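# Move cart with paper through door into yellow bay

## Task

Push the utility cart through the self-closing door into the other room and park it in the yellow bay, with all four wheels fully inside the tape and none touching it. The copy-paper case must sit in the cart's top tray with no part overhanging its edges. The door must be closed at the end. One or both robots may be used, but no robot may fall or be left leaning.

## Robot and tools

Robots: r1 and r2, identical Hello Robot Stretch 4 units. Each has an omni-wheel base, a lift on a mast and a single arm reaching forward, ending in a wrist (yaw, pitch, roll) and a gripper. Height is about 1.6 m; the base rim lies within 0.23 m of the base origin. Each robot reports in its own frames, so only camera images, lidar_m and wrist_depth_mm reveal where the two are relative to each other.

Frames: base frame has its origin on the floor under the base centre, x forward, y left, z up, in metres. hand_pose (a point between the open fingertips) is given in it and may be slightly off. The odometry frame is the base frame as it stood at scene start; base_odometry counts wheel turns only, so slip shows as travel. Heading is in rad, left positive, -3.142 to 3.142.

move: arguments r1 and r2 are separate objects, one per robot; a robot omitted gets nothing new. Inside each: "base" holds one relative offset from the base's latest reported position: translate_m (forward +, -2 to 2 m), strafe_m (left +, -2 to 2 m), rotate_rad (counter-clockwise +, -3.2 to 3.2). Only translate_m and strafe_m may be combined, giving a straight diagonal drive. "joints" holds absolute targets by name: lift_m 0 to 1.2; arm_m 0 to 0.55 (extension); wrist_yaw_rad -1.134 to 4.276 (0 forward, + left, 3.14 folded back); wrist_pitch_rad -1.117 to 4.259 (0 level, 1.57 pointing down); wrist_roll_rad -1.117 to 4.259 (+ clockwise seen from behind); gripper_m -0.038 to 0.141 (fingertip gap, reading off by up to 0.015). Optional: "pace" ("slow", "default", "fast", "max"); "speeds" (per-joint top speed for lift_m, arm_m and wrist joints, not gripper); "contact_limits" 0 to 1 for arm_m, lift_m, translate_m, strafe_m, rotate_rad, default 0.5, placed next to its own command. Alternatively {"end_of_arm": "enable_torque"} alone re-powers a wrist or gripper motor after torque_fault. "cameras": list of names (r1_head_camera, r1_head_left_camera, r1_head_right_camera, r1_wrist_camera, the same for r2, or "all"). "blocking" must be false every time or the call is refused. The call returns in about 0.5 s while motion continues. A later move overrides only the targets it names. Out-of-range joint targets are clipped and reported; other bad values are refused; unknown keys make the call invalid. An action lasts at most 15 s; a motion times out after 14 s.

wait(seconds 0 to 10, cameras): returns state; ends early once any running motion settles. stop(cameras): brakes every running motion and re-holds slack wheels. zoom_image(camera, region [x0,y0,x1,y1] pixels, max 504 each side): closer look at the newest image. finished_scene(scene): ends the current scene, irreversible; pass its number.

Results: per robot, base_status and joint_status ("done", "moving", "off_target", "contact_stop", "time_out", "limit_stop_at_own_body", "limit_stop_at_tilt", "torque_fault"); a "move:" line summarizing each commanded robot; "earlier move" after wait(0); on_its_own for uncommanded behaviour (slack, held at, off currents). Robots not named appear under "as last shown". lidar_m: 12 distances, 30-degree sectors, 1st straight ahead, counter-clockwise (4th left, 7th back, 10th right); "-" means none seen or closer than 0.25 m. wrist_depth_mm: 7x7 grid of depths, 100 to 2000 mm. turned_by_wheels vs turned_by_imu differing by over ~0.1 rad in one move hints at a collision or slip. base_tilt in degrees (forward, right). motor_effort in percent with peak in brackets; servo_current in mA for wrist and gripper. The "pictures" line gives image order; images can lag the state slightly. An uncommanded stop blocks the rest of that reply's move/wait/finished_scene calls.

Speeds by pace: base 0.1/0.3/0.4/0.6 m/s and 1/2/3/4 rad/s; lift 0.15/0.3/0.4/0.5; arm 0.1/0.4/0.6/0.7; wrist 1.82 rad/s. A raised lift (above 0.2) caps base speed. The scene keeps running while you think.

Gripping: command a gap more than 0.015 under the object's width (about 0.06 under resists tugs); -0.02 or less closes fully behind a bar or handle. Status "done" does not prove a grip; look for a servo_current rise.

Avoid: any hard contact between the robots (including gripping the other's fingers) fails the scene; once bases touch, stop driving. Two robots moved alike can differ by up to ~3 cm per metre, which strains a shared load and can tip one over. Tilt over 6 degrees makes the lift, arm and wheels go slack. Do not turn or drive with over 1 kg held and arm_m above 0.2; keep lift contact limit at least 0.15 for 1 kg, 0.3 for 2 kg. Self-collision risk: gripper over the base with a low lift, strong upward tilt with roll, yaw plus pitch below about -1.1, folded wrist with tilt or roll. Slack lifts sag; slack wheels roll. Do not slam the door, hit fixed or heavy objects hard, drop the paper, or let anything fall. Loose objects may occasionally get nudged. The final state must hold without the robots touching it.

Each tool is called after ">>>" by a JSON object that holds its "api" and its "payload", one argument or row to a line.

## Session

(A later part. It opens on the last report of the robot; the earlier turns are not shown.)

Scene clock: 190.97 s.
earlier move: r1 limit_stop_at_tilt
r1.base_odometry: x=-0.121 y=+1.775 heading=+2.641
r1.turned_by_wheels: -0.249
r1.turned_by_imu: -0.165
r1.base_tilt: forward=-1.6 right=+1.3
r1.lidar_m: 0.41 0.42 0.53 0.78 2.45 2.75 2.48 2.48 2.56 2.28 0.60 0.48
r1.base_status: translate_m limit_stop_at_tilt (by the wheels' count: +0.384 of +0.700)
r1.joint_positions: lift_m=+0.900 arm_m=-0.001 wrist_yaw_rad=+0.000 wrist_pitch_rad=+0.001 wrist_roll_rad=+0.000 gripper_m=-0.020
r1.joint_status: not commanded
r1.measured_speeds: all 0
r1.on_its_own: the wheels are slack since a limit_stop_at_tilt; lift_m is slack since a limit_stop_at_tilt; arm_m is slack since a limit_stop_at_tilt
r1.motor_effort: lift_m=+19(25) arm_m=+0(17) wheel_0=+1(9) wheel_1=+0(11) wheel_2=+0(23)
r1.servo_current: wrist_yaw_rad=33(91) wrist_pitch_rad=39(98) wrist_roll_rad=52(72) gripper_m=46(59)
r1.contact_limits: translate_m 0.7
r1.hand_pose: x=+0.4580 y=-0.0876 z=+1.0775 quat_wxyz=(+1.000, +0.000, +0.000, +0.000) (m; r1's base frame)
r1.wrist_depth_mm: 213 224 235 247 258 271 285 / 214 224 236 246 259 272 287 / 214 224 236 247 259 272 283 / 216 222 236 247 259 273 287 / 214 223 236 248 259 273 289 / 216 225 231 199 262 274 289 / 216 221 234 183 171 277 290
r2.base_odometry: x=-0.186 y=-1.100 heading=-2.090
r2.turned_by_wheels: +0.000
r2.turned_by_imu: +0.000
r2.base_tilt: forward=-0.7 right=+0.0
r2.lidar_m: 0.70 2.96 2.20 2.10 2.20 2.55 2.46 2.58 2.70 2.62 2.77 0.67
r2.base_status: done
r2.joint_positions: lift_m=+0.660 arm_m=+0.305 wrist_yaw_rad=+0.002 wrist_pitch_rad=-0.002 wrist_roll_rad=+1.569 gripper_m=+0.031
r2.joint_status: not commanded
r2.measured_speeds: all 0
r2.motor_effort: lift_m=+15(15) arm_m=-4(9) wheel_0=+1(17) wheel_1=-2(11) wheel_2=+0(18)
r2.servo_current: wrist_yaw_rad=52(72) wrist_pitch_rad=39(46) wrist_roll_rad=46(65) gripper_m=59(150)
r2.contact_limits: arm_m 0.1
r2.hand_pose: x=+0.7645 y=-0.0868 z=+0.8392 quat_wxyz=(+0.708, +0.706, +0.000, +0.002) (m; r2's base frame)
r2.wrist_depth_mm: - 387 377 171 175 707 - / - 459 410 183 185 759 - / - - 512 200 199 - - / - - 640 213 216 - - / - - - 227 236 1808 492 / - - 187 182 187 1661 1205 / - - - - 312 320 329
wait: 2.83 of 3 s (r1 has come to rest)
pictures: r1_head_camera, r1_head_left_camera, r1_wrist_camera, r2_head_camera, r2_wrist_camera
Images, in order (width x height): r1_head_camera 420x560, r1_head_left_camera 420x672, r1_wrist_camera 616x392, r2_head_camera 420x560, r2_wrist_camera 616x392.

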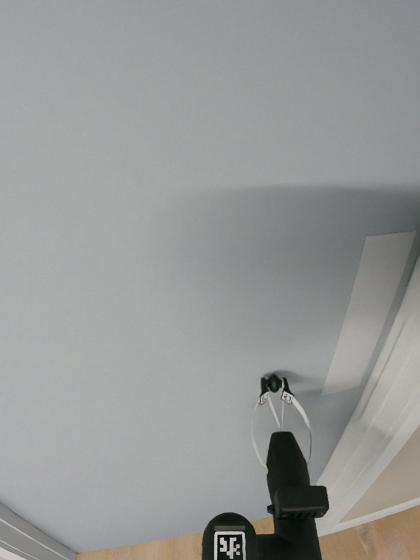

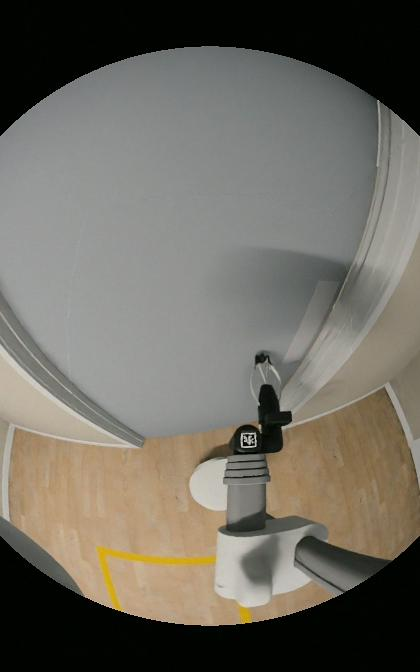

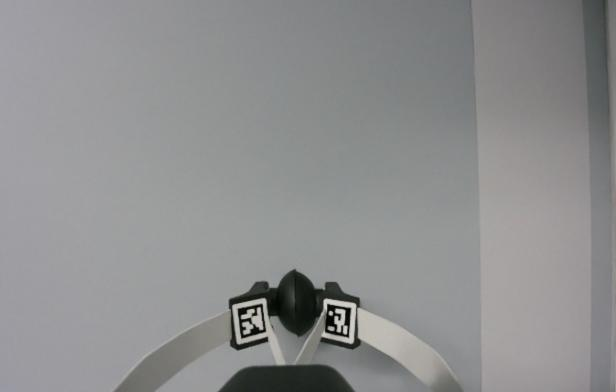

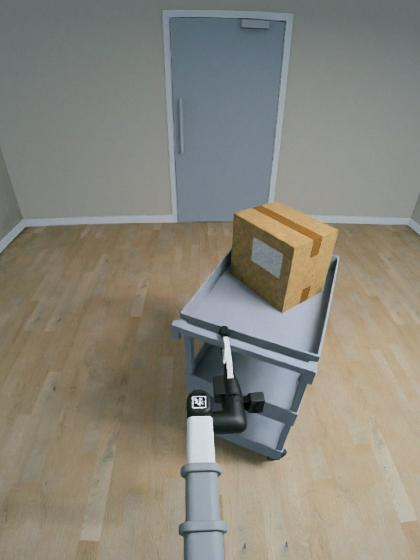

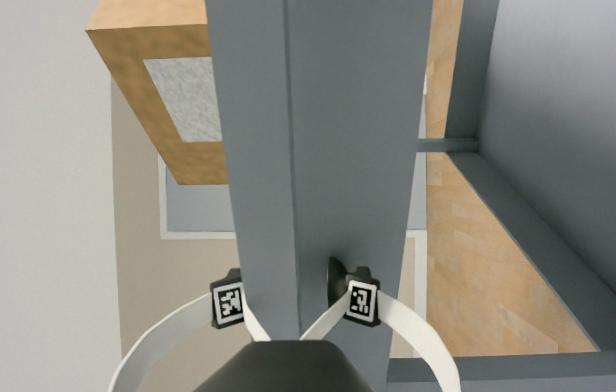

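>>> {"api": "move", "payload": {
  "blocking": false,
  "r1": {"base":{"translate_m":-0.25},"joints":{"lift_m":0.9}},
  "r2": {"base":{"strafe_m":-0.31},"pace":"slow"}
}}

>>> {"api": "wait", "payload": {
  "seconds": 2.5
}}

>>> {"api": "move", "payload": {
  "blocking": false,
  "r1": {"base":{"rotate_rad":0.165},"joints":{"wrist_yaw_rad":3.1,"lift_m":0.5,"arm_m":0.0}}
}}

>>> {"api": "wait", "payload": {
  "seconds": 3
}}

>>> {"api": "wait", "payload": {
  "seconds": 2,
  "cameras": ["r1_head_camera","r1_head_left_camera","r2_head_camera","r2_wrist_camera"]
}}

Scene clock: 227.23 s.
move: r1 moving; r2 moving
r1.base_odometry: x=-0.084 y=+1.750 heading=+2.627
r1.turned_by_wheels: -0.014
r1.turned_by_imu: -0.014
r1.base_tilt: forward=-1.6 right=+1.3
r1.lidar_m: 0.43 0.44 0.54 0.87 2.44 2.72 2.41 2.45 2.55 2.28 0.69 0.51
r1.base_status: translate_m moving
r1.joint_positions: lift_m=+0.900 arm_m=-0.001 wrist_yaw_rad=+0.000 wrist_pitch_rad=+0.001 wrist_roll_rad=+0.000 gripper_m=-0.020
r1.joint_status: all done
r1.measured_speeds: translate_m=-0.120 strafe_m=+0.000 rotate_rad=-0.002 lift_m=+0.000 arm_m=+0.000 wrist_yaw_rad=+0.000 wrist_pitch_rad=+0.000 wrist_roll_rad=+0.000
r1.on_its_own: arm_m is slack since a limit_stop_at_tilt
r1.motor_effort: lift_m=+24(24) arm_m=+2(2) wheel_0=-5(8) wheel_1=-7(7) wheel_2=+7(9)
r1.servo_current: wrist_yaw_rad=46(65) wrist_pitch_rad=39(52) wrist_roll_rad=52(59) gripper_m=46(46)
r1.hand_pose: x=+0.4579 y=-0.0876 z=+1.0775 quat_wxyz=(+1.000, +0.000, +0.000, +0.000) (m; r1's base frame)
r1.wrist_depth_mm: 227 237 245 257 268 281 293 / 227 236 247 257 270 281 291 / 229 237 249 258 270 281 294 / 229 237 247 258 270 282 293 / 228 237 247 258 270 282 294 / 230 238 244 198 271 283 294 / 229 236 245 183 162 285 294
r2.base_odometry: x=-0.199 y=-1.092 heading=-2.090
r2.turned_by_wheels: +0.001
r2.turned_by_imu: +0.001
r2.base_tilt: forward=-0.6 right=+0.0
r2.lidar_m: 0.72 2.99 2.21 2.10 2.20 2.56 2.44 2.55 2.71 2.61 2.74 0.67
r2.base_status: strafe_m moving
r2.joint_positions: lift_m=+0.660 arm_m=+0.305 wrist_yaw_rad=+0.002 wrist_pitch_rad=-0.002 wrist_roll_rad=+1.569 gripper_m=+0.030
r2.joint_status: not commanded
r2.measured_speeds: translate_m=+0.000 strafe_m=-0.056 rotate_rad=-0.002 lift_m=+0.000 arm_m=+0.000 wrist_yaw_rad=+0.000 wrist_pitch_rad=+0.000 wrist_roll_rad=+0.000
r2.motor_effort: lift_m=+15(15) arm_m=-4(5) wheel_0=+16(16) wheel_1=-4(9) wheel_2=-1(1)
r2.servo_current: wrist_yaw_rad=39(59) wrist_pitch_rad=39(46) wrist_roll_rad=52(59) gripper_m=59(65)
r2.contact_limits: arm_m 0.1
r2.hand_pose: x=+0.7645 y=-0.0868 z=+0.8392 quat_wxyz=(+0.708, +0.706, +0.000, +0.002) (m; r2's base frame)
r2.wrist_depth_mm: - 382 120 169 174 - - / - 455 130 182 183 768 - / - - 512 198 198 - - / - - 640 212 215 - - / - - - 227 235 1808 496 / - - 188 180 187 1661 1205 / - - - - - 322 1078
pictures: none

Scene clock: 228.97 s.
earlier move: r1 done; r2 moving
r1.base_odometry: x=+0.095 y=+1.649 heading=+2.627
r1.turned_by_wheels: +0.000
r1.turned_by_imu: +0.000
r1.base_tilt: forward=-1.6 right=+1.3
r1.lidar_m: 0.64 0.65 0.75 1.32 2.39 2.50 2.21 2.23 2.59 2.33 1.05 0.74
r1.base_status: done
r1.joint_positions: lift_m=+0.900 arm_m=-0.001 wrist_yaw_rad=+0.000 wrist_pitch_rad=+0.001 wrist_roll_rad=+0.000 gripper_m=-0.020
r1.joint_status: all done
r1.measured_speeds: all 0
r1.on_its_own: arm_m is slack since a limit_stop_at_tilt
r1.motor_effort: lift_m=+24(24) arm_m=+2(2) wheel_0=-3(8) wheel_1=-2(8) wheel_2=+0(10)
r1.servo_current: wrist_yaw_rad=39(65) wrist_pitch_rad=39(52) wrist_roll_rad=33(65) gripper_m=46(52)
r1.hand_pose: x=+0.4579 y=-0.0876 z=+1.0775 quat_wxyz=(+1.000, +0.000, +0.000, +0.000) (m; r1's base frame)
r1.wrist_depth_mm: 410 430 445 466 488 500 - / 413 427 449 469 492 504 - / 413 427 449 469 492 500 439 / 410 430 445 469 492 504 442 / 413 430 445 473 496 504 445 / 413 430 442 199 492 508 - / 415 424 179 179 162 466 -
r2.base_odometry: x=-0.343 y=-1.010 heading=-2.090
r2.turned_by_wheels: +0.000
r2.turned_by_imu: +0.002
r2.base_tilt: forward=-0.7 right=+0.0
r2.lidar_m: 0.72 3.21 2.38 2.28 2.38 2.52 2.44 2.58 2.53 2.45 2.55 0.70
r2.base_status: strafe_m moving
r2.joint_positions: lift_m=+0.660 arm_m=+0.305 wrist_yaw_rad=+0.004 wrist_pitch_rad=-0.002 wrist_roll_rad=+1.569 gripper_m=+0.030
r2.joint_status: not commanded
r2.measured_speeds: translate_m=+0.000 strafe_m=-0.102 rotate_rad=-0.002 lift_m=+0.000 arm_m=+0.000 wrist_yaw_rad=+0.000 wrist_pitch_rad=+0.000 wrist_roll_rad=+0.000
r2.motor_effort: lift_m=+15(15) arm_m=-4(5) wheel_0=+11(18) wheel_1=-4(9) wheel_2=+0(1)
r2.servo_current: wrist_yaw_rad=39(65) wrist_pitch_rad=39(46) wrist_roll_rad=46(59) gripper_m=59(65)
r2.contact_limits: arm_m 0.1
r2.hand_pose: x=+0.7647 y=-0.0863 z=+0.8392 quat_wxyz=(+0.708, +0.706, +0.000, +0.002) (m; r2's base frame)
r2.wrist_depth_mm: - 496 433 190 193 732 - / - 439 418 201 203 768 - / - - 492 211 213 798 - / - - 564 222 224 - - / - - - 220 238 1921 - / - - 191 185 186 1661 477 / - - - - - 1537 1182
wait: 1.73 of 2.5 s (r1 has come to rest)
pictures: none

Scene clock: 229.47 s.
earlier move: r2 moving
move: r1 moving
r1.base_odometry: x=+0.095 y=+1.649 heading=+2.785
r1.turned_by_wheels: +0.158
r1.turned_by_imu: +0.159
r1.base_tilt: forward=-1.6 right=+1.2
r1.lidar_m: 0.64 0.68 0.74 2.04 2.44 2.33 2.19 2.29 2.45 2.32 0.86 0.68
r1.base_status: rotate_rad moving
r1.joint_positions: lift_m=+0.863 arm_m=+0.000 wrist_yaw_rad=+0.587 wrist_pitch_rad=+0.001 wrist_roll_rad=+0.000 gripper_m=-0.020
r1.joint_status: lift_m moving; arm_m moving; wrist_yaw_rad moving
r1.measured_speeds: translate_m=+0.002 strafe_m=+0.000 rotate_rad=+0.199 lift_m=-0.146 arm_m=+0.000 wrist_yaw_rad=+1.832 wrist_pitch_rad=+0.000 wrist_roll_rad=+0.000
r1.motor_effort: lift_m=+10(21) arm_m=+7(8) wheel_0=-2(9) wheel_1=-2(7) wheel_2=-1(7)
r1.servo_current: wrist_yaw_rad=72(104) wrist_pitch_rad=39(46) wrist_roll_rad=52(65) gripper_m=46(46)
r1.hand_pose: x=+0.4593 y=+0.0870 z=+1.0406 quat_wxyz=(+0.957, +0.000, +0.000, +0.289) (m; r1's base frame)
r1.wrist_depth_mm: 569 564 508 445 397 357 336 / 574 609 504 442 402 359 336 / 569 609 504 449 399 364 338 / 585 609 512 449 399 364 340 / 585 609 517 452 404 366 336 / 580 615 496 199 394 370 340 / 580 603 180 180 170 357 342
r2.base_odometry: x=-0.386 y=-0.986 heading=-2.090
r2.turned_by_wheels: +0.000
r2.turned_by_imu: +0.000
r2.base_tilt: forward=-0.6 right=+0.1
r2.lidar_m: 0.71 3.29 2.43 2.34 2.45 2.55 2.44 2.55 2.49 2.39 2.50 0.72
r2.base_status: strafe_m moving
r2.joint_positions: lift_m=+0.660 arm_m=+0.305 wrist_yaw_rad=+0.004 wrist_pitch_rad=-0.002 wrist_roll_rad=+1.569 gripper_m=+0.030
r2.joint_status: not commanded
r2.measured_speeds: translate_m=+0.000 strafe_m=-0.100 rotate_rad=-0.002 lift_m=+0.000 arm_m=+0.000 wrist_yaw_rad=+0.000 wrist_pitch_rad=+0.000 wrist_roll_rad=+0.000
r2.motor_effort: lift_m=+15(15) arm_m=-4(4) wheel_0=+9(13) wheel_1=-5(6) wheel_2=+1(1)
r2.servo_current: wrist_yaw_rad=52(59) wrist_pitch_rad=46(52) wrist_roll_rad=39(52) gripper_m=59(65)
r2.contact_limits: arm_m 0.1
r2.hand_pose: x=+0.7647 y=-0.0863 z=+0.8392 quat_wxyz=(+0.708, +0.706, +0.000, +0.002) (m; r2's base frame)
r2.wrist_depth_mm: - - 469 198 199 - - / - 445 433 206 208 778 - / - - 473 218 217 798 - / - - 544 227 228 - - / - - - 234 240 - - / - - 191 185 186 1618 477 / - - - - - 1537 1182
pictures: none

Scene clock: 230.97 s.
earlier move: r1 moving; r2 done
r1.base_odometry: x=+0.095 y=+1.649 heading=+2.792
r1.turned_by_wheels: +0.007
r1.turned_by_imu: +0.007
r1.base_tilt: forward=-1.6 right=+1.3
r1.lidar_m: 0.63 0.65 0.77 2.07 2.47 2.32 2.20 2.31 2.46 2.34 0.84 0.67
r1.base_status: done
r1.joint_positions: lift_m=+0.517 arm_m=+0.000 wrist_yaw_rad=+3.094 wrist_pitch_rad=+0.001 wrist_roll_rad=+0.000 gripper_m=-0.020
r1.joint_status: lift_m moving; arm_m moving; wrist_yaw_rad moving
r1.measured_speeds: translate_m=+0.000 strafe_m=+0.000 rotate_rad=+0.000 lift_m=-0.104 arm_m=+0.000 wrist_yaw_rad=+0.191 wrist_pitch_rad=+0.000 wrist_roll_rad=+0.000
r1.motor_effort: lift_m=+13(21) arm_m=+3(8) wheel_0=-3(9) wheel_1=-3(7) wheel_2=+1(7)
r1.servo_current: wrist_yaw_rad=39(117) wrist_pitch_rad=46(46) wrist_roll_rad=46(65) gripper_m=46(52)
r1.hand_pose: x=-0.1131 y=+0.1010 z=+0.6948 quat_wxyz=(+0.024, +0.000, +0.000, +1.000) (m; r1's base frame)
r1.wrist_depth_mm: - 137 - - - - - / 109 138 - - - - - / 112 138 226 - - - - / 123 142 - - - - - / - - - - - - - / - - - 198 - - - / 1863 1708 178 163 144 1708 1661
r2.base_odometry: x=-0.455 y=-0.946 heading=-2.090
r2.turned_by_wheels: +0.000
r2.turned_by_imu: +0.001
r2.base_tilt: forward=-0.7 right=+0.1
r2.lidar_m: 0.72 3.39 2.52 2.42 2.50 2.57 2.46 2.58 2.42 2.31 2.43 0.73
r2.base_status: done
r2.joint_positions: lift_m=+0.660 arm_m=+0.305 wrist_yaw_rad=+0.004 wrist_pitch_rad=-0.002 wrist_roll_rad=+1.569 gripper_m=+0.030
r2.joint_status: not commanded
r2.measured_speeds: all 0
r2.motor_effort: lift_m=+15(15) arm_m=-4(4) wheel_0=+6(13) wheel_1=-3(7) wheel_2=+1(2)
r2.servo_current: wrist_yaw_rad=46(65) wrist_pitch_rad=39(52) wrist_roll_rad=46(65) gripper_m=59(65)
r2.contact_limits: arm_m 0.1
r2.hand_pose: x=+0.7647 y=-0.0863 z=+0.8392 quat_wxyz=(+0.708, +0.706, +0.000, +0.002) (m; r2's base frame)
r2.wrist_depth_mm: - - 591 211 211 759 - / - - 452 216 218 798 - / - - 459 225 224 798 - / - - 521 231 234 842 - / - - 627 238 240 - - / - - 193 186 186 1808 492 / - - - - - 1537 1205
wait: 1.50 of 3 s (r2 has come to rest)
pictures: none

Scene clock: 231.57 s.
earlier move: r1 done
r1.base_odometry: x=+0.095 y=+1.649 heading=+2.792
r1.turned_by_wheels: +0.000
r1.turned_by_imu: +0.000
r1.base_tilt: forward=-1.6 right=+1.2
r1.lidar_m: 0.64 0.66 0.77 2.04 2.46 2.32 2.20 2.28 2.44 2.34 0.85 0.67
r1.base_status: done
r1.joint_positions: lift_m=+0.500 arm_m=+0.000 wrist_yaw_rad=+3.097 wrist_pitch_rad=+0.001 wrist_roll_rad=+0.000 gripper_m=-0.020
r1.joint_status: all done
r1.measured_speeds: all 0
r1.motor_effort: lift_m=+13(21) arm_m=+5(8) wheel_0=-3(9) wheel_1=-3(7) wheel_2=+1(7)
r1.servo_current: wrist_yaw_rad=52(117) wrist_pitch_rad=39(46) wrist_roll_rad=52(65) gripper_m=46(52)
r1.hand_pose: x=-0.1134 y=+0.1001 z=+0.6785 quat_wxyz=(+0.022, +0.000, +0.000, +1.000) (m; r1's base frame)
r1.wrist_depth_mm: - 137 - - - - - / - 137 - - - - - / 110 137 211 - - - - / 120 138 279 - - - - / - - - - - - - / - - - 199 - - - / 1808 1708 172 163 144 1618 1618
r2.base_odometry: x=-0.455 y=-0.946 heading=-2.090
r2.turned_by_wheels: +0.000
r2.turned_by_imu: +0.000
r2.base_tilt: forward=-0.7 right=+0.1
r2.lidar_m: 0.72 3.37 2.53 2.42 2.52 2.54 2.46 2.59 2.42 2.32 2.45 0.73
r2.base_status: done
r2.joint_positions: lift_m=+0.660 arm_m=+0.305 wrist_yaw_rad=+0.004 wrist_pitch_rad=-0.002 wrist_roll_rad=+1.569 gripper_m=+0.030
r2.joint_status: not commanded
r2.measured_speeds: all 0
r2.motor_effort: lift_m=+15(15) arm_m=-4(4) wheel_0=+6(13) wheel_1=-3(7) wheel_2=+1(2)
r2.servo_current: wrist_yaw_rad=52(65) wrist_pitch_rad=46(52) wrist_roll_rad=52(65) gripper_m=52(65)
r2.contact_limits: arm_m 0.1
r2.hand_pose: x=+0.7647 y=-0.0863 z=+0.8392 quat_wxyz=(+0.708, +0.706, +0.000, +0.002) (m; r2's base frame)
r2.wrist_depth_mm: - - 591 211 211 759 - / - - 452 216 218 778 - / - - 462 224 225 798 - / - - 525 231 232 831 - / - - 627 238 241 - - / - - 193 186 186 1808 496 / - - - - - 1537 1229
wait: 0.60 of 2 s (r1 has come to rest)
pictures: r1_head_camera, r1_head_left_camera, r2_head_camera, r2_wrist_camera
Images, in order (width x height): r1_head_camera 420x560, r1_head_left_camera 420x672, r2_head_camera 420x560, r2_wrist_camera 616x392.

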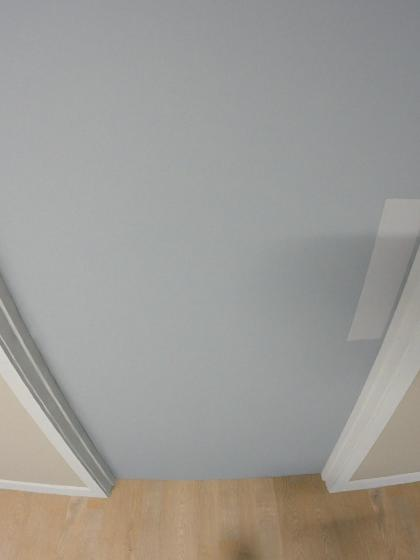

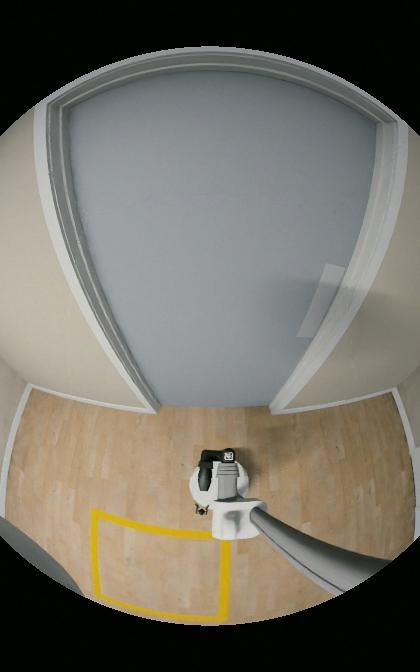

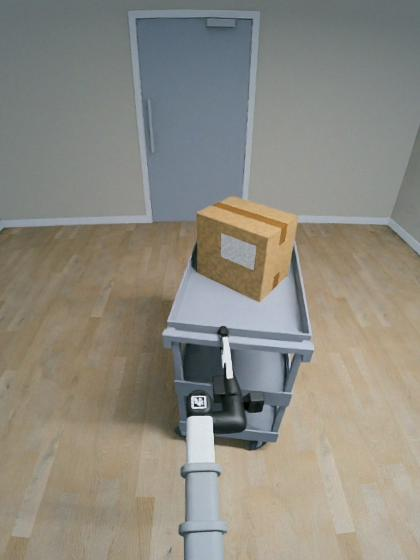

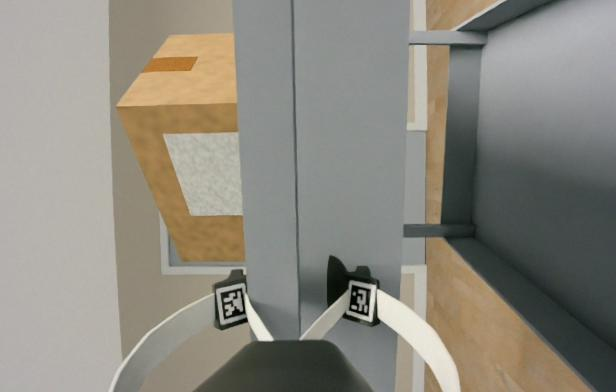

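>>> {"api": "move", "payload": {
  "blocking": false,
  "r1": {"base":{"strafe_m":-0.12}},
  "r2": {"base":{"strafe_m":0.22},"pace":"default"}
}}

>>> {"api": "wait", "payload": {
  "seconds": 2
}}

>>> {"api": "wait", "payload": {
  "seconds": 0.7
}}

>>> {"api": "move", "payload": {
  "blocking": false,
  "r1": {"base":{"translate_m":0.72},"contact_limits":{"translate_m":0.8}},
  "r2": {"base":{"translate_m":-0.95,"strafe_m":0.38},"pace":"default"}
}}

>>> {"api": "wait", "payload": {
  "seconds": 4
}}

>>> {"api": "wait", "payload": {
  "seconds": 3,
  "cameras": ["r1_head_camera","r1_head_left_camera","r2_head_camera"]
}}

Scene clock: 253.40 s.
move: r1 moving; r2 moving
r1.base_odometry: x=+0.107 y=+1.683 heading=+2.792
r1.turned_by_wheels: +0.000
r1.turned_by_imu: +0.000
r1.base_tilt: forward=-1.6 right=+1.2
r1.lidar_m: 0.64 0.68 0.79 2.04 2.49 2.32 2.20 2.31 2.39 2.29 0.84 0.68
r1.base_status: strafe_m moving
r1.joint_positions: lift_m=+0.500 arm_m=+0.000 wrist_yaw_rad=+3.097 wrist_pitch_rad=+0.001 wrist_roll_rad=+0.000 gripper_m=-0.020
r1.joint_status: not commanded
r1.measured_speeds: translate_m=+0.000 strafe_m=-0.140 rotate_rad=-0.002 lift_m=+0.000 arm_m=+0.000 wrist_yaw_rad=+0.000 wrist_pitch_rad=+0.000 wrist_roll_rad=+0.000
r1.motor_effort: lift_m=+13(13) arm_m=+5(5) wheel_0=+10(11) wheel_1=-9(9) wheel_2=+0(1)
r1.servo_current: wrist_yaw_rad=39(65) wrist_pitch_rad=46(52) wrist_roll_rad=39(52) gripper_m=39(46)
r1.hand_pose: x=-0.1134 y=+0.1001 z=+0.6785 quat_wxyz=(+0.022, +0.000, +0.000, +1.000) (m; r1's base frame)
r1.wrist_depth_mm: 135 137 - - - - - / - 138 - - - - - / 112 138 220 - - - - / 121 138 - - - - - / - - - - - - - / - - - 199 - - - / 1808 1661 179 163 145 1537 1576
r2.base_odometry: x=-0.424 y=-0.964 heading=-2.091
r2.turned_by_wheels: -0.001
r2.turned_by_imu: -0.001
r2.base_tilt: forward=-0.6 right=+0.1
r2.lidar_m: 0.72 3.36 2.48 2.37 2.47 2.56 2.46 2.58 2.42 2.35 2.46 0.72
r2.base_status: strafe_m moving
r2.joint_positions: lift_m=+0.660 arm_m=+0.305 wrist_yaw_rad=-0.001 wrist_pitch_rad=-0.002 wrist_roll_rad=+1.569 gripper_m=+0.030
r2.joint_status: not commanded
r2.measured_speeds: translate_m=-0.001 strafe_m=+0.139 rotate_rad=+0.007 lift_m=+0.000 arm_m=+0.000 wrist_yaw_rad=-0.008 wrist_pitch_rad=+0.000 wrist_roll_rad=+0.000
r2.motor_effort: lift_m=+14(15) arm_m=-4(4) wheel_0=-18(20) wheel_1=+7(9) wheel_2=-2(2)
r2.servo_current: wrist_yaw_rad=26(59) wrist_pitch_rad=39(46) wrist_roll_rad=59(59) gripper_m=59(65)
r2.contact_limits: arm_m 0.1
r2.hand_pose: x=+0.7642 y=-0.0878 z=+0.8392 quat_wxyz=(+0.708, +0.706, -0.001, +0.000) (m; r2's base frame)
r2.wrist_depth_mm: - - 591 213 214 768 - / - - 455 221 221 788 - / - 500 466 228 228 798 - / - - 525 234 237 854 - / - - 615 220 242 - - / - - 189 188 187 1808 484 / - - - - - 1499 1281
pictures: none

Scene clock: 254.50 s.
earlier move: r1 done; r2 moving
r1.base_odometry: x=+0.136 y=+1.762 heading=+2.792
r1.turned_by_wheels: +0.000
r1.turned_by_imu: +0.000
r1.base_tilt: forward=-1.6 right=+1.2
r1.lidar_m: 0.64 0.66 0.87 2.07 2.60 2.33 2.20 2.31 2.33 2.22 0.87 0.65
r1.base_status: done
r1.joint_positions: lift_m=+0.500 arm_m=+0.000 wrist_yaw_rad=+3.097 wrist_pitch_rad=+0.001 wrist_roll_rad=+0.000 gripper_m=-0.020
r1.joint_status: not commanded
r1.measured_speeds: all 0
r1.motor_effort: lift_m=+13(13) arm_m=+5(5) wheel_0=+1(11) wheel_1=-1(10) wheel_2=+1(1)
r1.servo_current: wrist_yaw_rad=65(65) wrist_pitch_rad=46(52) wrist_roll_rad=59(59) gripper_m=46(46)
r1.hand_pose: x=-0.1134 y=+0.1001 z=+0.6785 quat_wxyz=(+0.022, +0.000, +0.000, +1.000) (m; r1's base frame)
r1.wrist_depth_mm: - 137 - - - - - / - 137 - - - - - / 111 138 213 - - - - / 120 138 285 - - - - / - - - - - - - / - - - 198 - - - / 1756 1618 178 163 144 1499 1661
r2.base_odometry: x=-0.267 y=-1.054 heading=-2.090
r2.turned_by_wheels: +0.001
r2.turned_by_imu: +0.000
r2.base_tilt: forward=-0.7 right=+0.0
r2.lidar_m: 0.70 3.08 2.28 2.19 2.28 2.56 2.44 2.56 2.64 2.54 2.68 0.67
r2.base_status: strafe_m moving
r2.joint_positions: lift_m=+0.660 arm_m=+0.305 wrist_yaw_rad=-0.002 wrist_pitch_rad=-0.002 wrist_roll_rad=+1.569 gripper_m=+0.030
r2.joint_status: not commanded
r2.measured_speeds: translate_m=+0.001 strafe_m=+0.048 rotate_rad=-0.005 lift_m=+0.000 arm_m=+0.000 wrist_yaw_rad=+0.000 wrist_pitch_rad=+0.000 wrist_roll_rad=+0.000
r2.motor_effort: lift_m=+15(15) arm_m=-4(5) wheel_0=-5(20) wheel_1=+1(10) wheel_2=+0(2)
r2.servo_current: wrist_yaw_rad=46(65) wrist_pitch_rad=46(46) wrist_roll_rad=33(59) gripper_m=59(65)
r2.contact_limits: arm_m 0.1
r2.hand_pose: x=+0.7642 y=-0.0879 z=+0.8392 quat_wxyz=(+0.708, +0.706, -0.001, +0.000) (m; r2's base frame)
r2.wrist_depth_mm: - 421 136 185 186 715 - / - 445 421 195 196 768 - / - - 492 206 208 809 - / - - 585 220 225 - - / - - - 230 237 1921 508 / - - 189 184 189 1661 462 / - - - - - 1430 1205
wait: 1.10 of 2 s (r1 has come to rest)
pictures: none

Scene clock: 254.93 s.
earlier move: r2 done
r1.base_odometry: x=+0.136 y=+1.762 heading=+2.792
r1.turned_by_wheels: +0.000
r1.turned_by_imu: +0.000
r1.base_tilt: forward=-1.6 right=+1.3
r1.lidar_m: 0.64 0.67 0.87 2.03 2.58 2.31 2.20 2.30 2.33 2.21 0.86 0.67
r1.base_status: done
r1.joint_positions: lift_m=+0.500 arm_m=+0.000 wrist_yaw_rad=+3.097 wrist_pitch_rad=+0.001 wrist_roll_rad=+0.000 gripper_m=-0.020
r1.joint_status: not commanded
r1.measured_speeds: all 0
r1.motor_effort: lift_m=+13(13) arm_m=+4(5) wheel_0=+0(11) wheel_1=-1(10) wheel_2=+1(1)
r1.servo_current: wrist_yaw_rad=59(65) wrist_pitch_rad=33(52) wrist_roll_rad=26(65) gripper_m=39(46)
r1.hand_pose: x=-0.1134 y=+0.1001 z=+0.6785 quat_wxyz=(+0.022, +0.000, +0.000, +1.000) (m; r1's base frame)
r1.wrist_depth_mm: - 137 - - - - - / - 137 - - - - - / 111 138 213 - - - - / 120 138 283 - - - - / - - - - - - - / - - - 199 - - - / 1808 1618 179 163 144 1576 1618
r2.base_odometry: x=-0.264 y=-1.055 heading=-2.090
r2.turned_by_wheels: +0.000
r2.turned_by_imu: +0.000
r2.base_tilt: forward=-0.7 right=+0.1
r2.lidar_m: 0.71 3.08 2.27 2.18 2.29 2.56 2.45 2.57 2.64 2.53 2.67 0.65
r2.base_status: done
r2.joint_positions: lift_m=+0.660 arm_m=+0.305 wrist_yaw_rad=-0.002 wrist_pitch_rad=-0.002 wrist_roll_rad=+1.569 gripper_m=+0.030
r2.joint_status: not commanded
r2.measured_speeds: all 0
r2.motor_effort: lift_m=+15(15) arm_m=-4(5) wheel_0=-4(20) wheel_1=+2(10) wheel_2=+0(2)
r2.servo_current: wrist_yaw_rad=52(65) wrist_pitch_rad=46(52) wrist_roll_rad=39(65) gripper_m=65(65)
r2.contact_limits: arm_m 0.1
r2.hand_pose: x=+0.7642 y=-0.0879 z=+0.8392 quat_wxyz=(+0.708, +0.706, -0.001, +0.000) (m; r2's base frame)
r2.wrist_depth_mm: - 418 135 183 186 723 - / - 436 421 192 196 768 - / - - 488 206 208 809 - / - - 597 220 224 - - / - - - 231 237 1921 504 / - - 189 183 189 1661 1160 / - - - - - 1430 1182
wait: 0.43 of 0.7 s (r2 has come to rest)
pictures: none

Scene clock: 255.43 s.
move: r1 moving; r2 moving
r1.base_odometry: x=+0.107 y=+1.772 heading=+2.792
r1.turned_by_wheels: +0.000
r1.turned_by_imu: +0.000
r1.base_tilt: forward=-1.6 right=+1.3
r1.lidar_m: 0.61 0.64 0.85 1.92 2.59 2.33 2.24 2.32 2.34 2.23 0.81 0.63
r1.base_status: translate_m moving
r1.joint_positions: lift_m=+0.500 arm_m=+0.000 wrist_yaw_rad=+3.097 wrist_pitch_rad=+0.001 wrist_roll_rad=+0.000 gripper_m=-0.020
r1.joint_status: not commanded
r1.measured_speeds: translate_m=+0.121 strafe_m=-0.001 rotate_rad=-0.003 lift_m=+0.000 arm_m=+0.000 wrist_yaw_rad=+0.000 wrist_pitch_rad=+0.000 wrist_roll_rad=+0.000
r1.motor_effort: lift_m=+13(13) arm_m=+5(5) wheel_0=+7(10) wheel_1=+6(6) wheel_2=-8(8)
r1.servo_current: wrist_yaw_rad=52(59) wrist_pitch_rad=39(46) wrist_roll_rad=46(59) gripper_m=39(46)
r1.contact_limits: translate_m 0.8
r1.hand_pose: x=-0.1134 y=+0.1001 z=+0.6785 quat_wxyz=(+0.022, +0.000, +0.000, +1.000) (m; r1's base frame)
r1.wrist_depth_mm: - 137 - - - - - / - 137 - - - - - / 110 138 210 - - - - / 119 138 277 - - - - / - - - - - - - / - - - 200 - - - / 1808 1708 179 163 144 1537 1576
r2.base_odometry: x=-0.238 y=-1.035 heading=-2.091
r2.turned_by_wheels: -0.001
r2.turned_by_imu: -0.001
r2.base_tilt: forward=-0.6 right=+0.1
r2.lidar_m: 0.72 3.05 2.28 2.19 2.27 2.51 2.41 2.54 2.66 2.54 2.66 0.67
r2.base_status: translate_m moving; strafe_m moving
r2.joint_positions: lift_m=+0.660 arm_m=+0.305 wrist_yaw_rad=-0.002 wrist_pitch_rad=-0.002 wrist_roll_rad=+1.569 gripper_m=+0.030
r2.joint_status: not commanded
r2.measured_speeds: translate_m=-0.122 strafe_m=+0.050 rotate_rad=-0.002 lift_m=+0.000 arm_m=+0.000 wrist_yaw_rad=+0.000 wrist_pitch_rad=+0.000 wrist_roll_rad=+0.000
r2.motor_effort: lift_m=+15(15) arm_m=-4(5) wheel_0=-13(19) wheel_1=-9(10) wheel_2=+13(14)
r2.servo_current: wrist_yaw_rad=39(46) wrist_pitch_rad=46(46) wrist_roll_rad=39(59) gripper_m=59(65)
r2.contact_limits: arm_m 0.1
r2.hand_pose: x=+0.7642 y=-0.0879 z=+0.8392 quat_wxyz=(+0.708, +0.706, -0.001, +0.000) (m; r2's base frame)
r2.wrist_depth_mm: - 439 410 188 191 723 - / - 452 427 200 202 768 - / - - 504 213 213 809 - / - - 591 224 229 - - / - - - 219 243 1921 517 / - - 191 187 187 1708 469 / - - - - - 1464 1229
pictures: none

Scene clock: 258.83 s.
earlier move: r1 done; r2 moving
r1.base_odometry: x=-0.540 y=+2.008 heading=+2.793
r1.turned_by_wheels: +0.001
r1.turned_by_imu: +0.049
r1.base_tilt: forward=-1.6 right=+1.3
r1.lidar_m: 0.25 0.25 0.25 0.36 2.62 3.01 2.92 3.07 0.36 0.32 2.32 0.25
r1.base_status: done
r1.joint_positions: lift_m=+0.500 arm_m=+0.000 wrist_yaw_rad=+3.111 wrist_pitch_rad=+0.001 wrist_roll_rad=+0.000 gripper_m=-0.020
r1.joint_status: not commanded
r1.measured_speeds: all 0
r1.motor_effort: lift_m=+19(20) arm_m=+9(9) wheel_0=+9(25) wheel_1=+10(25) wheel_2=-8(27)
r1.servo_current: wrist_yaw_rad=72(91) wrist_pitch_rad=39(46) wrist_roll_rad=52(72) gripper_m=46(52)
r1.contact_limits: translate_m 0.8
r1.hand_pose: x=-0.1151 y=+0.0963 z=+0.6779 quat_wxyz=(+0.015, +0.000, +0.000, +1.000) (m; r1's base frame)
r1.wrist_depth_mm: - 136 - - - - - / - 136 213 - - - - / 105 132 179 - - - - / 114 137 242 - - - - / - - - - - - - / - - - 198 - - - / 1708 1661 178 179 153 1537 1618
r2.base_odometry: x=+0.497 y=-0.452 heading=-2.091
r2.turned_by_wheels: +0.000
r2.turned_by_imu: -0.005
r2.base_tilt: forward=-0.7 right=+0.0
r2.lidar_m: 0.70 2.64 1.90 1.83 1.96 1.61 1.52 1.64 2.22 2.88 3.01 0.73
r2.base_status: translate_m moving; strafe_m moving
r2.joint_positions: lift_m=+0.660 arm_m=+0.305 wrist_yaw_rad=-0.002 wrist_pitch_rad=-0.002 wrist_roll_rad=+1.569 gripper_m=+0.030
r2.joint_status: not commanded
r2.measured_speeds: translate_m=-0.160 strafe_m=+0.062 rotate_rad=-0.001 lift_m=+0.000 arm_m=+0.000 wrist_yaw_rad=+0.000 wrist_pitch_rad=+0.000 wrist_roll_rad=+0.000
r2.motor_effort: lift_m=+15(15) arm_m=-4(5) wheel_0=-2(19) wheel_1=-5(10) wheel_2=+1(15)
r2.servo_current: wrist_yaw_rad=52(59) wrist_pitch_rad=46(52) wrist_roll_rad=46(65) gripper_m=59(65)
r2.contact_limits: arm_m 0.1
r2.hand_pose: x=+0.7642 y=-0.0879 z=+0.8392 quat_wxyz=(+0.708, +0.706, -0.001, +0.000) (m; r2's base frame)
r2.wrist_depth_mm: - - - 230 231 1863 - / - - 521 233 234 750 - / - 492 466 235 236 820 - / - - 512 238 239 831 - / - - 580 219 241 - - / - - 191 185 187 1921 - / - - - - - 1756 473
wait: 3.40 of 4 s (r1 has come to rest)
pictures: none

Scene clock: 259.77 s.
earlier move: r2 done
r1.base_odometry: x=-0.540 y=+2.008 heading=+2.793
r1.turned_by_wheels: +0.000
r1.turned_by_imu: +0.000
r1.base_tilt: forward=-1.6 right=+1.3
r1.lidar_m: 0.25 0.25 0.25 0.36 2.61 3.01 2.90 3.08 0.34 0.30 2.29 0.26
r1.base_status: done
r1.joint_positions: lift_m=+0.500 arm_m=+0.000 wrist_yaw_rad=+3.111 wrist_pitch_rad=+0.001 wrist_roll_rad=+0.000 gripper_m=-0.020
r1.joint_status: not commanded
r1.measured_speeds: all 0
r1.motor_effort: lift_m=+19(20) arm_m=+9(9) wheel_0=+9(25) wheel_1=+11(25) wheel_2=-8(27)
r1.servo_current: wrist_yaw_rad=59(91) wrist_pitch_rad=33(46) wrist_roll_rad=33(72) gripper_m=46(52)
r1.contact_limits: translate_m 0.8
r1.hand_pose: x=-0.1151 y=+0.0963 z=+0.6779 quat_wxyz=(+0.015, +0.000, +0.000, +1.000) (m; r1's base frame)
r1.wrist_depth_mm: - 135 - - - - - / - 135 213 - - - - / 105 132 179 - - - - / 114 136 241 - - - - / - - - - - - - / - - - 198 - - - / 1618 1661 179 179 154 1537 1576
r2.base_odometry: x=+0.537 y=-0.420 heading=-2.091
r2.turned_by_wheels: +0.000
r2.turned_by_imu: +0.000
r2.base_tilt: forward=-0.7 right=+0.1
r2.lidar_m: 0.70 2.62 1.88 1.83 1.95 1.58 1.49 1.58 2.18 2.91 3.01 0.75
r2.base_status: done
r2.joint_positions: lift_m=+0.660 arm_m=+0.305 wrist_yaw_rad=-0.002 wrist_pitch_rad=-0.002 wrist_roll_rad=+1.569 gripper_m=+0.030
r2.joint_status: not commanded
r2.measured_speeds: all 0
r2.motor_effort: lift_m=+15(15) arm_m=-4(5) wheel_0=-3(19) wheel_1=-5(10) wheel_2=+0(15)
r2.servo_current: wrist_yaw_rad=39(59) wrist_pitch_rad=46(52) wrist_roll_rad=46(65) gripper_m=59(65)
r2.contact_limits: arm_m 0.1
r2.hand_pose: x=+0.7642 y=-0.0879 z=+0.8392 quat_wxyz=(+0.708, +0.706, -0.001, +0.000) (m; r2's base frame)
r2.wrist_depth_mm: - - - 233 234 1921 - / - - 544 236 236 759 - / - 488 469 237 237 820 - / - - 508 240 239 842 - / - - 585 220 243 - - / - - 191 185 187 1808 - / - - - - - 1808 473
wait: 0.93 of 3 s (r2 has come to rest)
pictures: r1_head_camera, r1_head_left_camera, r2_head_camera
Images, in order (width x height): r1_head_camera 420x560, r1_head_left_camera 420x672, r2_head_camera 420x560.

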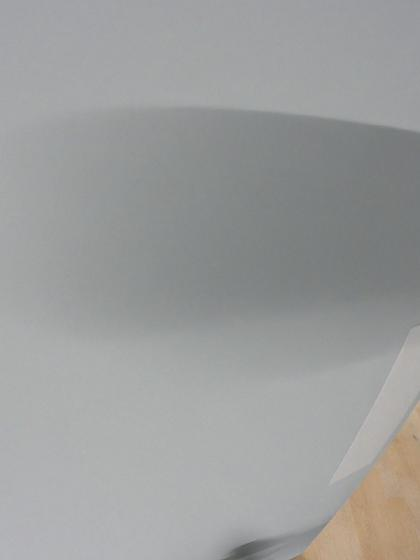

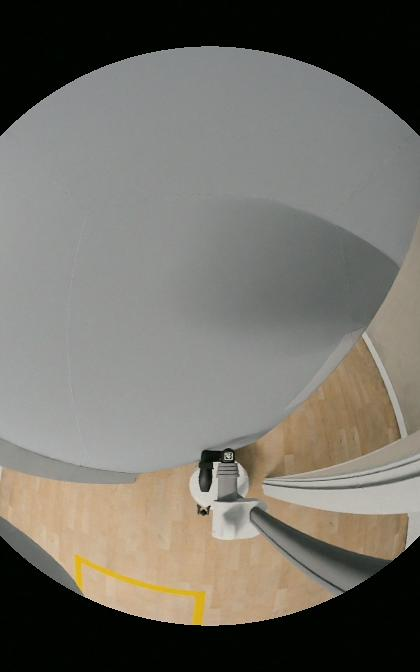

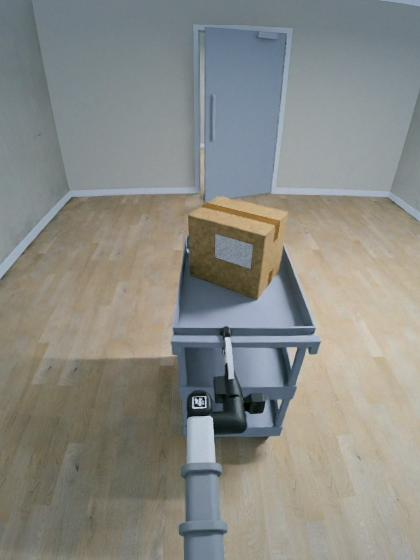

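>>> {"api": "move", "payload": {
  "blocking": false,
  "r1": {"base":{"translate_m":0.5,"strafe_m":0.05},"contact_limits":{"translate_m":0.8,"strafe_m":0.8}},
  "r2": {"base":{"strafe_m":0.2},"pace":"default"}
}}

>>> {"api": "wait", "payload": {
  "seconds": 3
}}

>>> {"api": "wait", "payload": {
  "seconds": 2,
  "cameras": ["r1_head_camera","r1_head_left_camera","r2_head_camera","r1_head_right_camera"]
}}

r1: "contact_limits": translate_m and strafe_m are given together and make one move, which takes one limit: state it under one of them only
Scene clock: 271.60 s.
r1.base_odometry: x=-0.540 y=+2.008 heading=+2.793
r1.turned_by_wheels: +0.000
r1.turned_by_imu: +0.000
r1.base_tilt: forward=-1.6 right=+1.3
r1.lidar_m: 0.25 0.25 0.25 0.37 2.63 2.98 2.92 3.07 0.35 0.32 2.31 0.25
r1.base_status: done
r1.joint_positions: lift_m=+0.500 arm_m=+0.000 wrist_yaw_rad=+3.111 wrist_pitch_rad=+0.001 wrist_roll_rad=+0.000 gripper_m=-0.020
r1.joint_status: not commanded
r1.measured_speeds: all 0
r1.motor_effort: lift_m=+19(20) arm_m=+9(9) wheel_0=+9(25) wheel_1=+11(25) wheel_2=-8(27)
r1.servo_current: wrist_yaw_rad=59(91) wrist_pitch_rad=39(46) wrist_roll_rad=33(72) gripper_m=39(52)
r1.contact_limits: translate_m 0.8
r1.hand_pose: x=-0.1151 y=+0.0963 z=+0.6779 quat_wxyz=(+0.015, +0.000, +0.000, +1.000) (m; r1's base frame)
r1.wrist_depth_mm: - 136 - - - - - / - 135 213 - - - - / 105 132 179 - - - - / 114 137 241 - - - - / - - - - - - - / - - - 199 - - - / 1708 1661 179 180 154 1537 1618
r2.base_odometry: x=+0.537 y=-0.420 heading=-2.091
r2.turned_by_wheels: +0.000
r2.turned_by_imu: +0.000
r2.base_tilt: forward=-0.7 right=+0.1
r2.lidar_m: 0.69 2.58 1.90 1.81 1.95 1.58 1.50 1.55 2.20 2.91 3.04 0.73
r2.base_status: done
r2.joint_positions: lift_m=+0.660 arm_m=+0.305 wrist_yaw_rad=-0.002 wrist_pitch_rad=-0.002 wrist_roll_rad=+1.569 gripper_m=+0.030
r2.joint_status: not commanded
r2.measured_speeds: all 0
r2.motor_effort: lift_m=+15(15) arm_m=-4(5) wheel_0=-3(19) wheel_1=-5(10) wheel_2=+0(15)
r2.servo_current: wrist_yaw_rad=39(59) wrist_pitch_rad=39(52) wrist_roll_rad=59(65) gripper_m=65(65)
r2.contact_limits: arm_m 0.1
r2.hand_pose: x=+0.7642 y=-0.0879 z=+0.8392 quat_wxyz=(+0.708, +0.706, -0.001, +0.000) (m; r2's base frame)
r2.wrist_depth_mm: - - - 233 233 1863 - / - - 539 235 236 759 - / - 488 469 237 237 820 - / - - 504 240 240 820 - / - - 580 219 242 - - / - - 190 185 187 1808 - / - - - - - 1863 469
pictures: none

not run: a call was refused earlier in this reply.

not run: a call was refused earlier in this reply.

>>> {"api": "move", "payload": {
  "blocking": false,
  "r1": {"base":{"translate_m":0.5,"strafe_m":0.05},"contact_limits":{"translate_m":0.8}},
  "r2": {"base":{"strafe_m":0.2},"pace":"default"}
}}

>>> {"api": "wait", "payload": {
  "seconds": 3
}}

>>> {"api": "wait", "payload": {
  "seconds": 2,
  "cameras": ["r1_head_camera","r1_head_left_camera","r2_head_camera","r1_head_right_camera"]
}}

Scene clock: 277.53 s.
move: r1 moving; r2 moving
r1.base_odometry: x=-0.570 y=+2.016 heading=+2.793
r1.turned_by_wheels: +0.000
r1.turned_by_imu: +0.020
r1.base_tilt: forward=-2.2 right=+1.6
r1.lidar_m: 0.25 0.25 0.25 0.36 2.64 3.04 2.91 3.04 0.35 0.31 2.35 0.25
r1.base_status: translate_m moving; strafe_m moving
r1.joint_positions: lift_m=+0.500 arm_m=+0.000 wrist_yaw_rad=+3.111 wrist_pitch_rad=+0.001 wrist_roll_rad=+0.000 gripper_m=-0.020
r1.joint_status: not commanded
r1.measured_speeds: translate_m=+0.122 strafe_m=+0.013 rotate_rad=-0.001 lift_m=+0.000 arm_m=+0.000 wrist_yaw_rad=+0.000 wrist_pitch_rad=+0.000 wrist_roll_rad=+0.000
r1.motor_effort: lift_m=+20(20) arm_m=+9(9) wheel_0=+3(8) wheel_1=+20(22) wheel_2=-21(23)
r1.servo_current: wrist_yaw_rad=65(91) wrist_pitch_rad=46(46) wrist_roll_rad=39(65) gripper_m=39(46)
r1.contact_limits: translate_m 0.8
r1.hand_pose: x=-0.1151 y=+0.0963 z=+0.6779 quat_wxyz=(+0.015, +0.000, +0.000, +1.000) (m; r1's base frame)
r1.wrist_depth_mm: - 136 - - - - - / - 136 213 - - - - / - 132 179 - - - - / 117 136 237 - - - - / - - - - - - - / - - - 198 - - - / 1618 1661 178 179 153 1576 1618
r2.base_odometry: x=+0.569 y=-0.438 heading=-2.091
r2.turned_by_wheels: +0.000
r2.turned_by_imu: +0.000
r2.base_tilt: forward=-0.7 right=+0.1
r2.lidar_m: 0.70 2.56 1.84 1.75 1.89 1.55 1.49 1.57 2.17 2.92 3.08 0.72
r2.base_status: strafe_m moving
r2.joint_positions: lift_m=+0.660 arm_m=+0.305 wrist_yaw_rad=-0.002 wrist_pitch_rad=-0.002 wrist_roll_rad=+1.569 gripper_m=+0.030
r2.joint_status: not commanded
r2.measured_speeds: translate_m=-0.001 strafe_m=+0.139 rotate_rad=+0.006 lift_m=+0.000 arm_m=+0.000 wrist_yaw_rad=+0.000 wrist_pitch_rad=+0.000 wrist_roll_rad=+0.000
r2.motor_effort: lift_m=+15(15) arm_m=-4(5) wheel_0=-14(17) wheel_1=+9(9) wheel_2=+0(1)
r2.servo_current: wrist_yaw_rad=46(52) wrist_pitch_rad=46(46) wrist_roll_rad=52(52) gripper_m=65(65)
r2.contact_limits: arm_m 0.1
r2.hand_pose: x=+0.7642 y=-0.0879 z=+0.8392 quat_wxyz=(+0.708, +0.706, -0.001, +0.000) (m; r2's base frame)
r2.wrist_depth_mm: - - - 235 235 1708 - / - - 473 236 237 768 - / - - 480 239 240 820 - / - - 530 241 241 842 - / - - 591 220 243 - - / - - 191 186 187 1756 480 / - - - - - 1537 1205
pictures: none

Scene clock: 279.00 s.
earlier move: r1 moving; r2 done
r1.base_odometry: x=-0.929 y=+2.106 heading=+2.793
r1.turned_by_wheels: +0.000
r1.turned_by_imu: +0.133
r1.base_tilt: forward=-1.6 right=+1.3
r1.lidar_m: 0.25 0.25 0.25 0.25 0.40 3.27 3.26 0.59 0.58 2.34 2.59 0.45
r1.base_status: translate_m moving; strafe_m moving
r1.joint_positions: lift_m=+0.500 arm_m=+0.000 wrist_yaw_rad=+3.103 wrist_pitch_rad=+0.001 wrist_roll_rad=+0.000 gripper_m=-0.020
r1.joint_status: not commanded
r1.measured_speeds: translate_m=+0.229 strafe_m=+0.021 rotate_rad=+0.000 lift_m=+0.000 arm_m=+0.000 wrist_yaw_rad=-0.035 wrist_pitch_rad=+0.000 wrist_roll_rad=+0.000
r1.motor_effort: lift_m=+19(20) arm_m=+5(9) wheel_0=+3(17) wheel_1=+4(22) wheel_2=-1(24)
r1.servo_current: wrist_yaw_rad=39(91) wrist_pitch_rad=46(52) wrist_roll_rad=39(65) gripper_m=46(46)
r1.contact_limits: translate_m 0.8
r1.hand_pose: x=-0.1140 y=+0.0984 z=+0.6779 quat_wxyz=(+0.019, +0.000, +0.000, +1.000) (m; r1's base frame)
r1.wrist_depth_mm: - 137 - - - - - / - 137 - - - - - / 110 137 208 - - - - / 119 138 278 - - - - / - - - - - - - / - - - 198 - - - / 1756 1661 178 165 144 1661 1618
r2.base_odometry: x=+0.711 y=-0.519 heading=-2.091
r2.turned_by_wheels: +0.001
r2.turned_by_imu: +0.000
r2.base_tilt: forward=-0.7 right=+0.1
r2.lidar_m: 0.72 2.35 1.65 1.61 1.71 1.58 1.48 1.57 2.18 3.10 3.27 0.70
r2.base_status: done
r2.joint_positions: lift_m=+0.660 arm_m=+0.305 wrist_yaw_rad=+0.000 wrist_pitch_rad=-0.002 wrist_roll_rad=+1.569 gripper_m=+0.030
r2.joint_status: not commanded
r2.measured_speeds: all 0
r2.motor_effort: lift_m=+15(15) arm_m=-4(5) wheel_0=+1(17) wheel_1=+3(9) wheel_2=-4(4)
r2.servo_current: wrist_yaw_rad=59(65) wrist_pitch_rad=39(52) wrist_roll_rad=46(59) gripper_m=59(65)
r2.contact_limits: arm_m 0.1
r2.hand_pose: x=+0.7644 y=-0.0874 z=+0.8392 quat_wxyz=(+0.708, +0.706, -0.001, +0.001) (m; r2's base frame)
r2.wrist_depth_mm: - 459 436 212 212 768 - / - - 480 217 218 788 - / - - 549 224 225 788 - / - - 609 231 233 - - / - - - 236 240 1708 1098 / - - 190 185 191 251 1078 / - - - - - 1756 1205
wait: 1.47 of 3 s (r2 has come to rest)
pictures: none

Scene clock: 280.20 s.
earlier move: r1 done
r1.base_odometry: x=-1.027 y=+2.131 heading=+2.793
r1.turned_by_wheels: +0.000
r1.turned_by_imu: +0.000
r1.base_tilt: forward=-1.6 right=+1.3
r1.lidar_m: 0.27 0.25 - 0.25 0.33 3.35 3.36 0.66 0.77 2.37 2.64 2.53
r1.base_status: done
r1.joint_positions: lift_m=+0.500 arm_m=+0.000 wrist_yaw_rad=+3.103 wrist_pitch_rad=+0.001 wrist_roll_rad=+0.000 gripper_m=-0.020
r1.joint_status: not commanded
r1.measured_speeds: all 0
r1.motor_effort: lift_m=+19(20) arm_m=+5(9) wheel_0=+3(17) wheel_1=+8(22) wheel_2=-5(24)
r1.servo_current: wrist_yaw_rad=52(91) wrist_pitch_rad=46(52) wrist_roll_rad=46(65) gripper_m=39(52)
r1.contact_limits: translate_m 0.8
r1.hand_pose: x=-0.1140 y=+0.0986 z=+0.6779 quat_wxyz=(+0.019, +0.000, +0.000, +1.000) (m; r1's base frame)
r1.wrist_depth_mm: 136 138 - - - - - / 112 138 - - - - - / 114 139 259 - - - - / 132 151 - - - - - / - - - - - - - / - - - 198 - - - / 1708 1618 179 163 144 1499 1537
r2.base_odometry: x=+0.711 y=-0.519 heading=-2.091
r2.turned_by_wheels: +0.000
r2.turned_by_imu: +0.000
r2.base_tilt: forward=-0.7 right=+0.1
r2.lidar_m: 0.76 2.33 1.70 1.60 1.70 1.57 1.49 1.59 2.19 3.07 3.24 0.73
r2.base_status: done
r2.joint_positions: lift_m=+0.660 arm_m=+0.305 wrist_yaw_rad=+0.000 wrist_pitch_rad=-0.002 wrist_roll_rad=+1.569 gripper_m=+0.030
r2.joint_status: not commanded
r2.measured_speeds: all 0
r2.motor_effort: lift_m=+15(15) arm_m=-4(5) wheel_0=+2(17) wheel_1=+3(9) wheel_2=-4(4)
r2.servo_current: wrist_yaw_rad=52(65) wrist_pitch_rad=46(52) wrist_roll_rad=39(59) gripper_m=59(65)
r2.contact_limits: arm_m 0.1
r2.hand_pose: x=+0.7644 y=-0.0874 z=+0.8392 quat_wxyz=(+0.708, +0.706, -0.001, +0.001) (m; r2's base frame)
r2.wrist_depth_mm: - 462 436 212 213 768 - / - - 480 217 219 788 - / - - 549 224 225 809 - / - - 615 231 233 - - / - - - 236 241 1618 1098 / - - 190 185 191 250 1098 / - - - - - 1756 1205
wait: 1.20 of 2 s (r1 has come to rest)
pictures: r1_head_camera, r1_head_left_camera, r1_head_right_camera, r2_head_camera
Images, in order (width x height): r1_head_camera 420x560, r1_head_left_camera 420x672, r1_head_right_camera 420x672, r2_head_camera 420x560.

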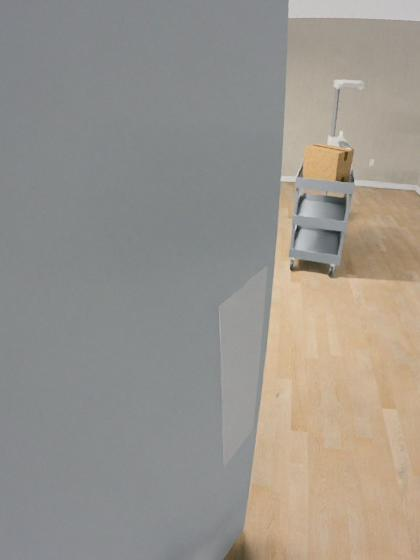

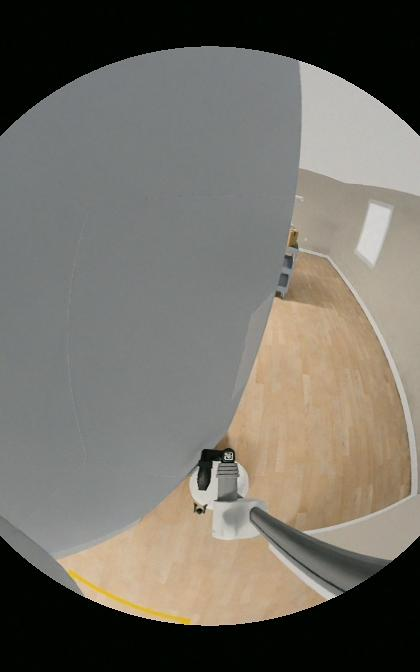

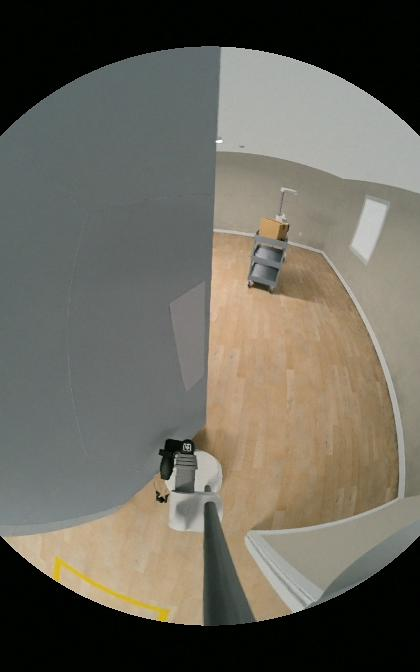

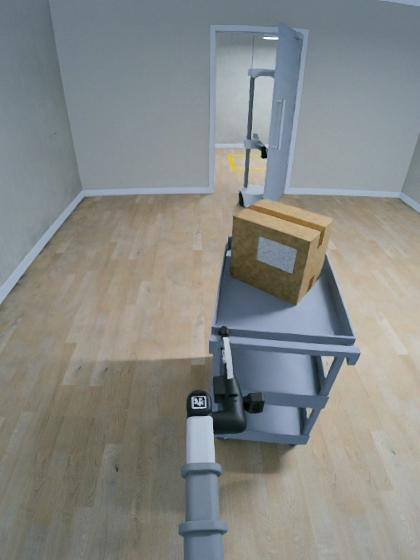

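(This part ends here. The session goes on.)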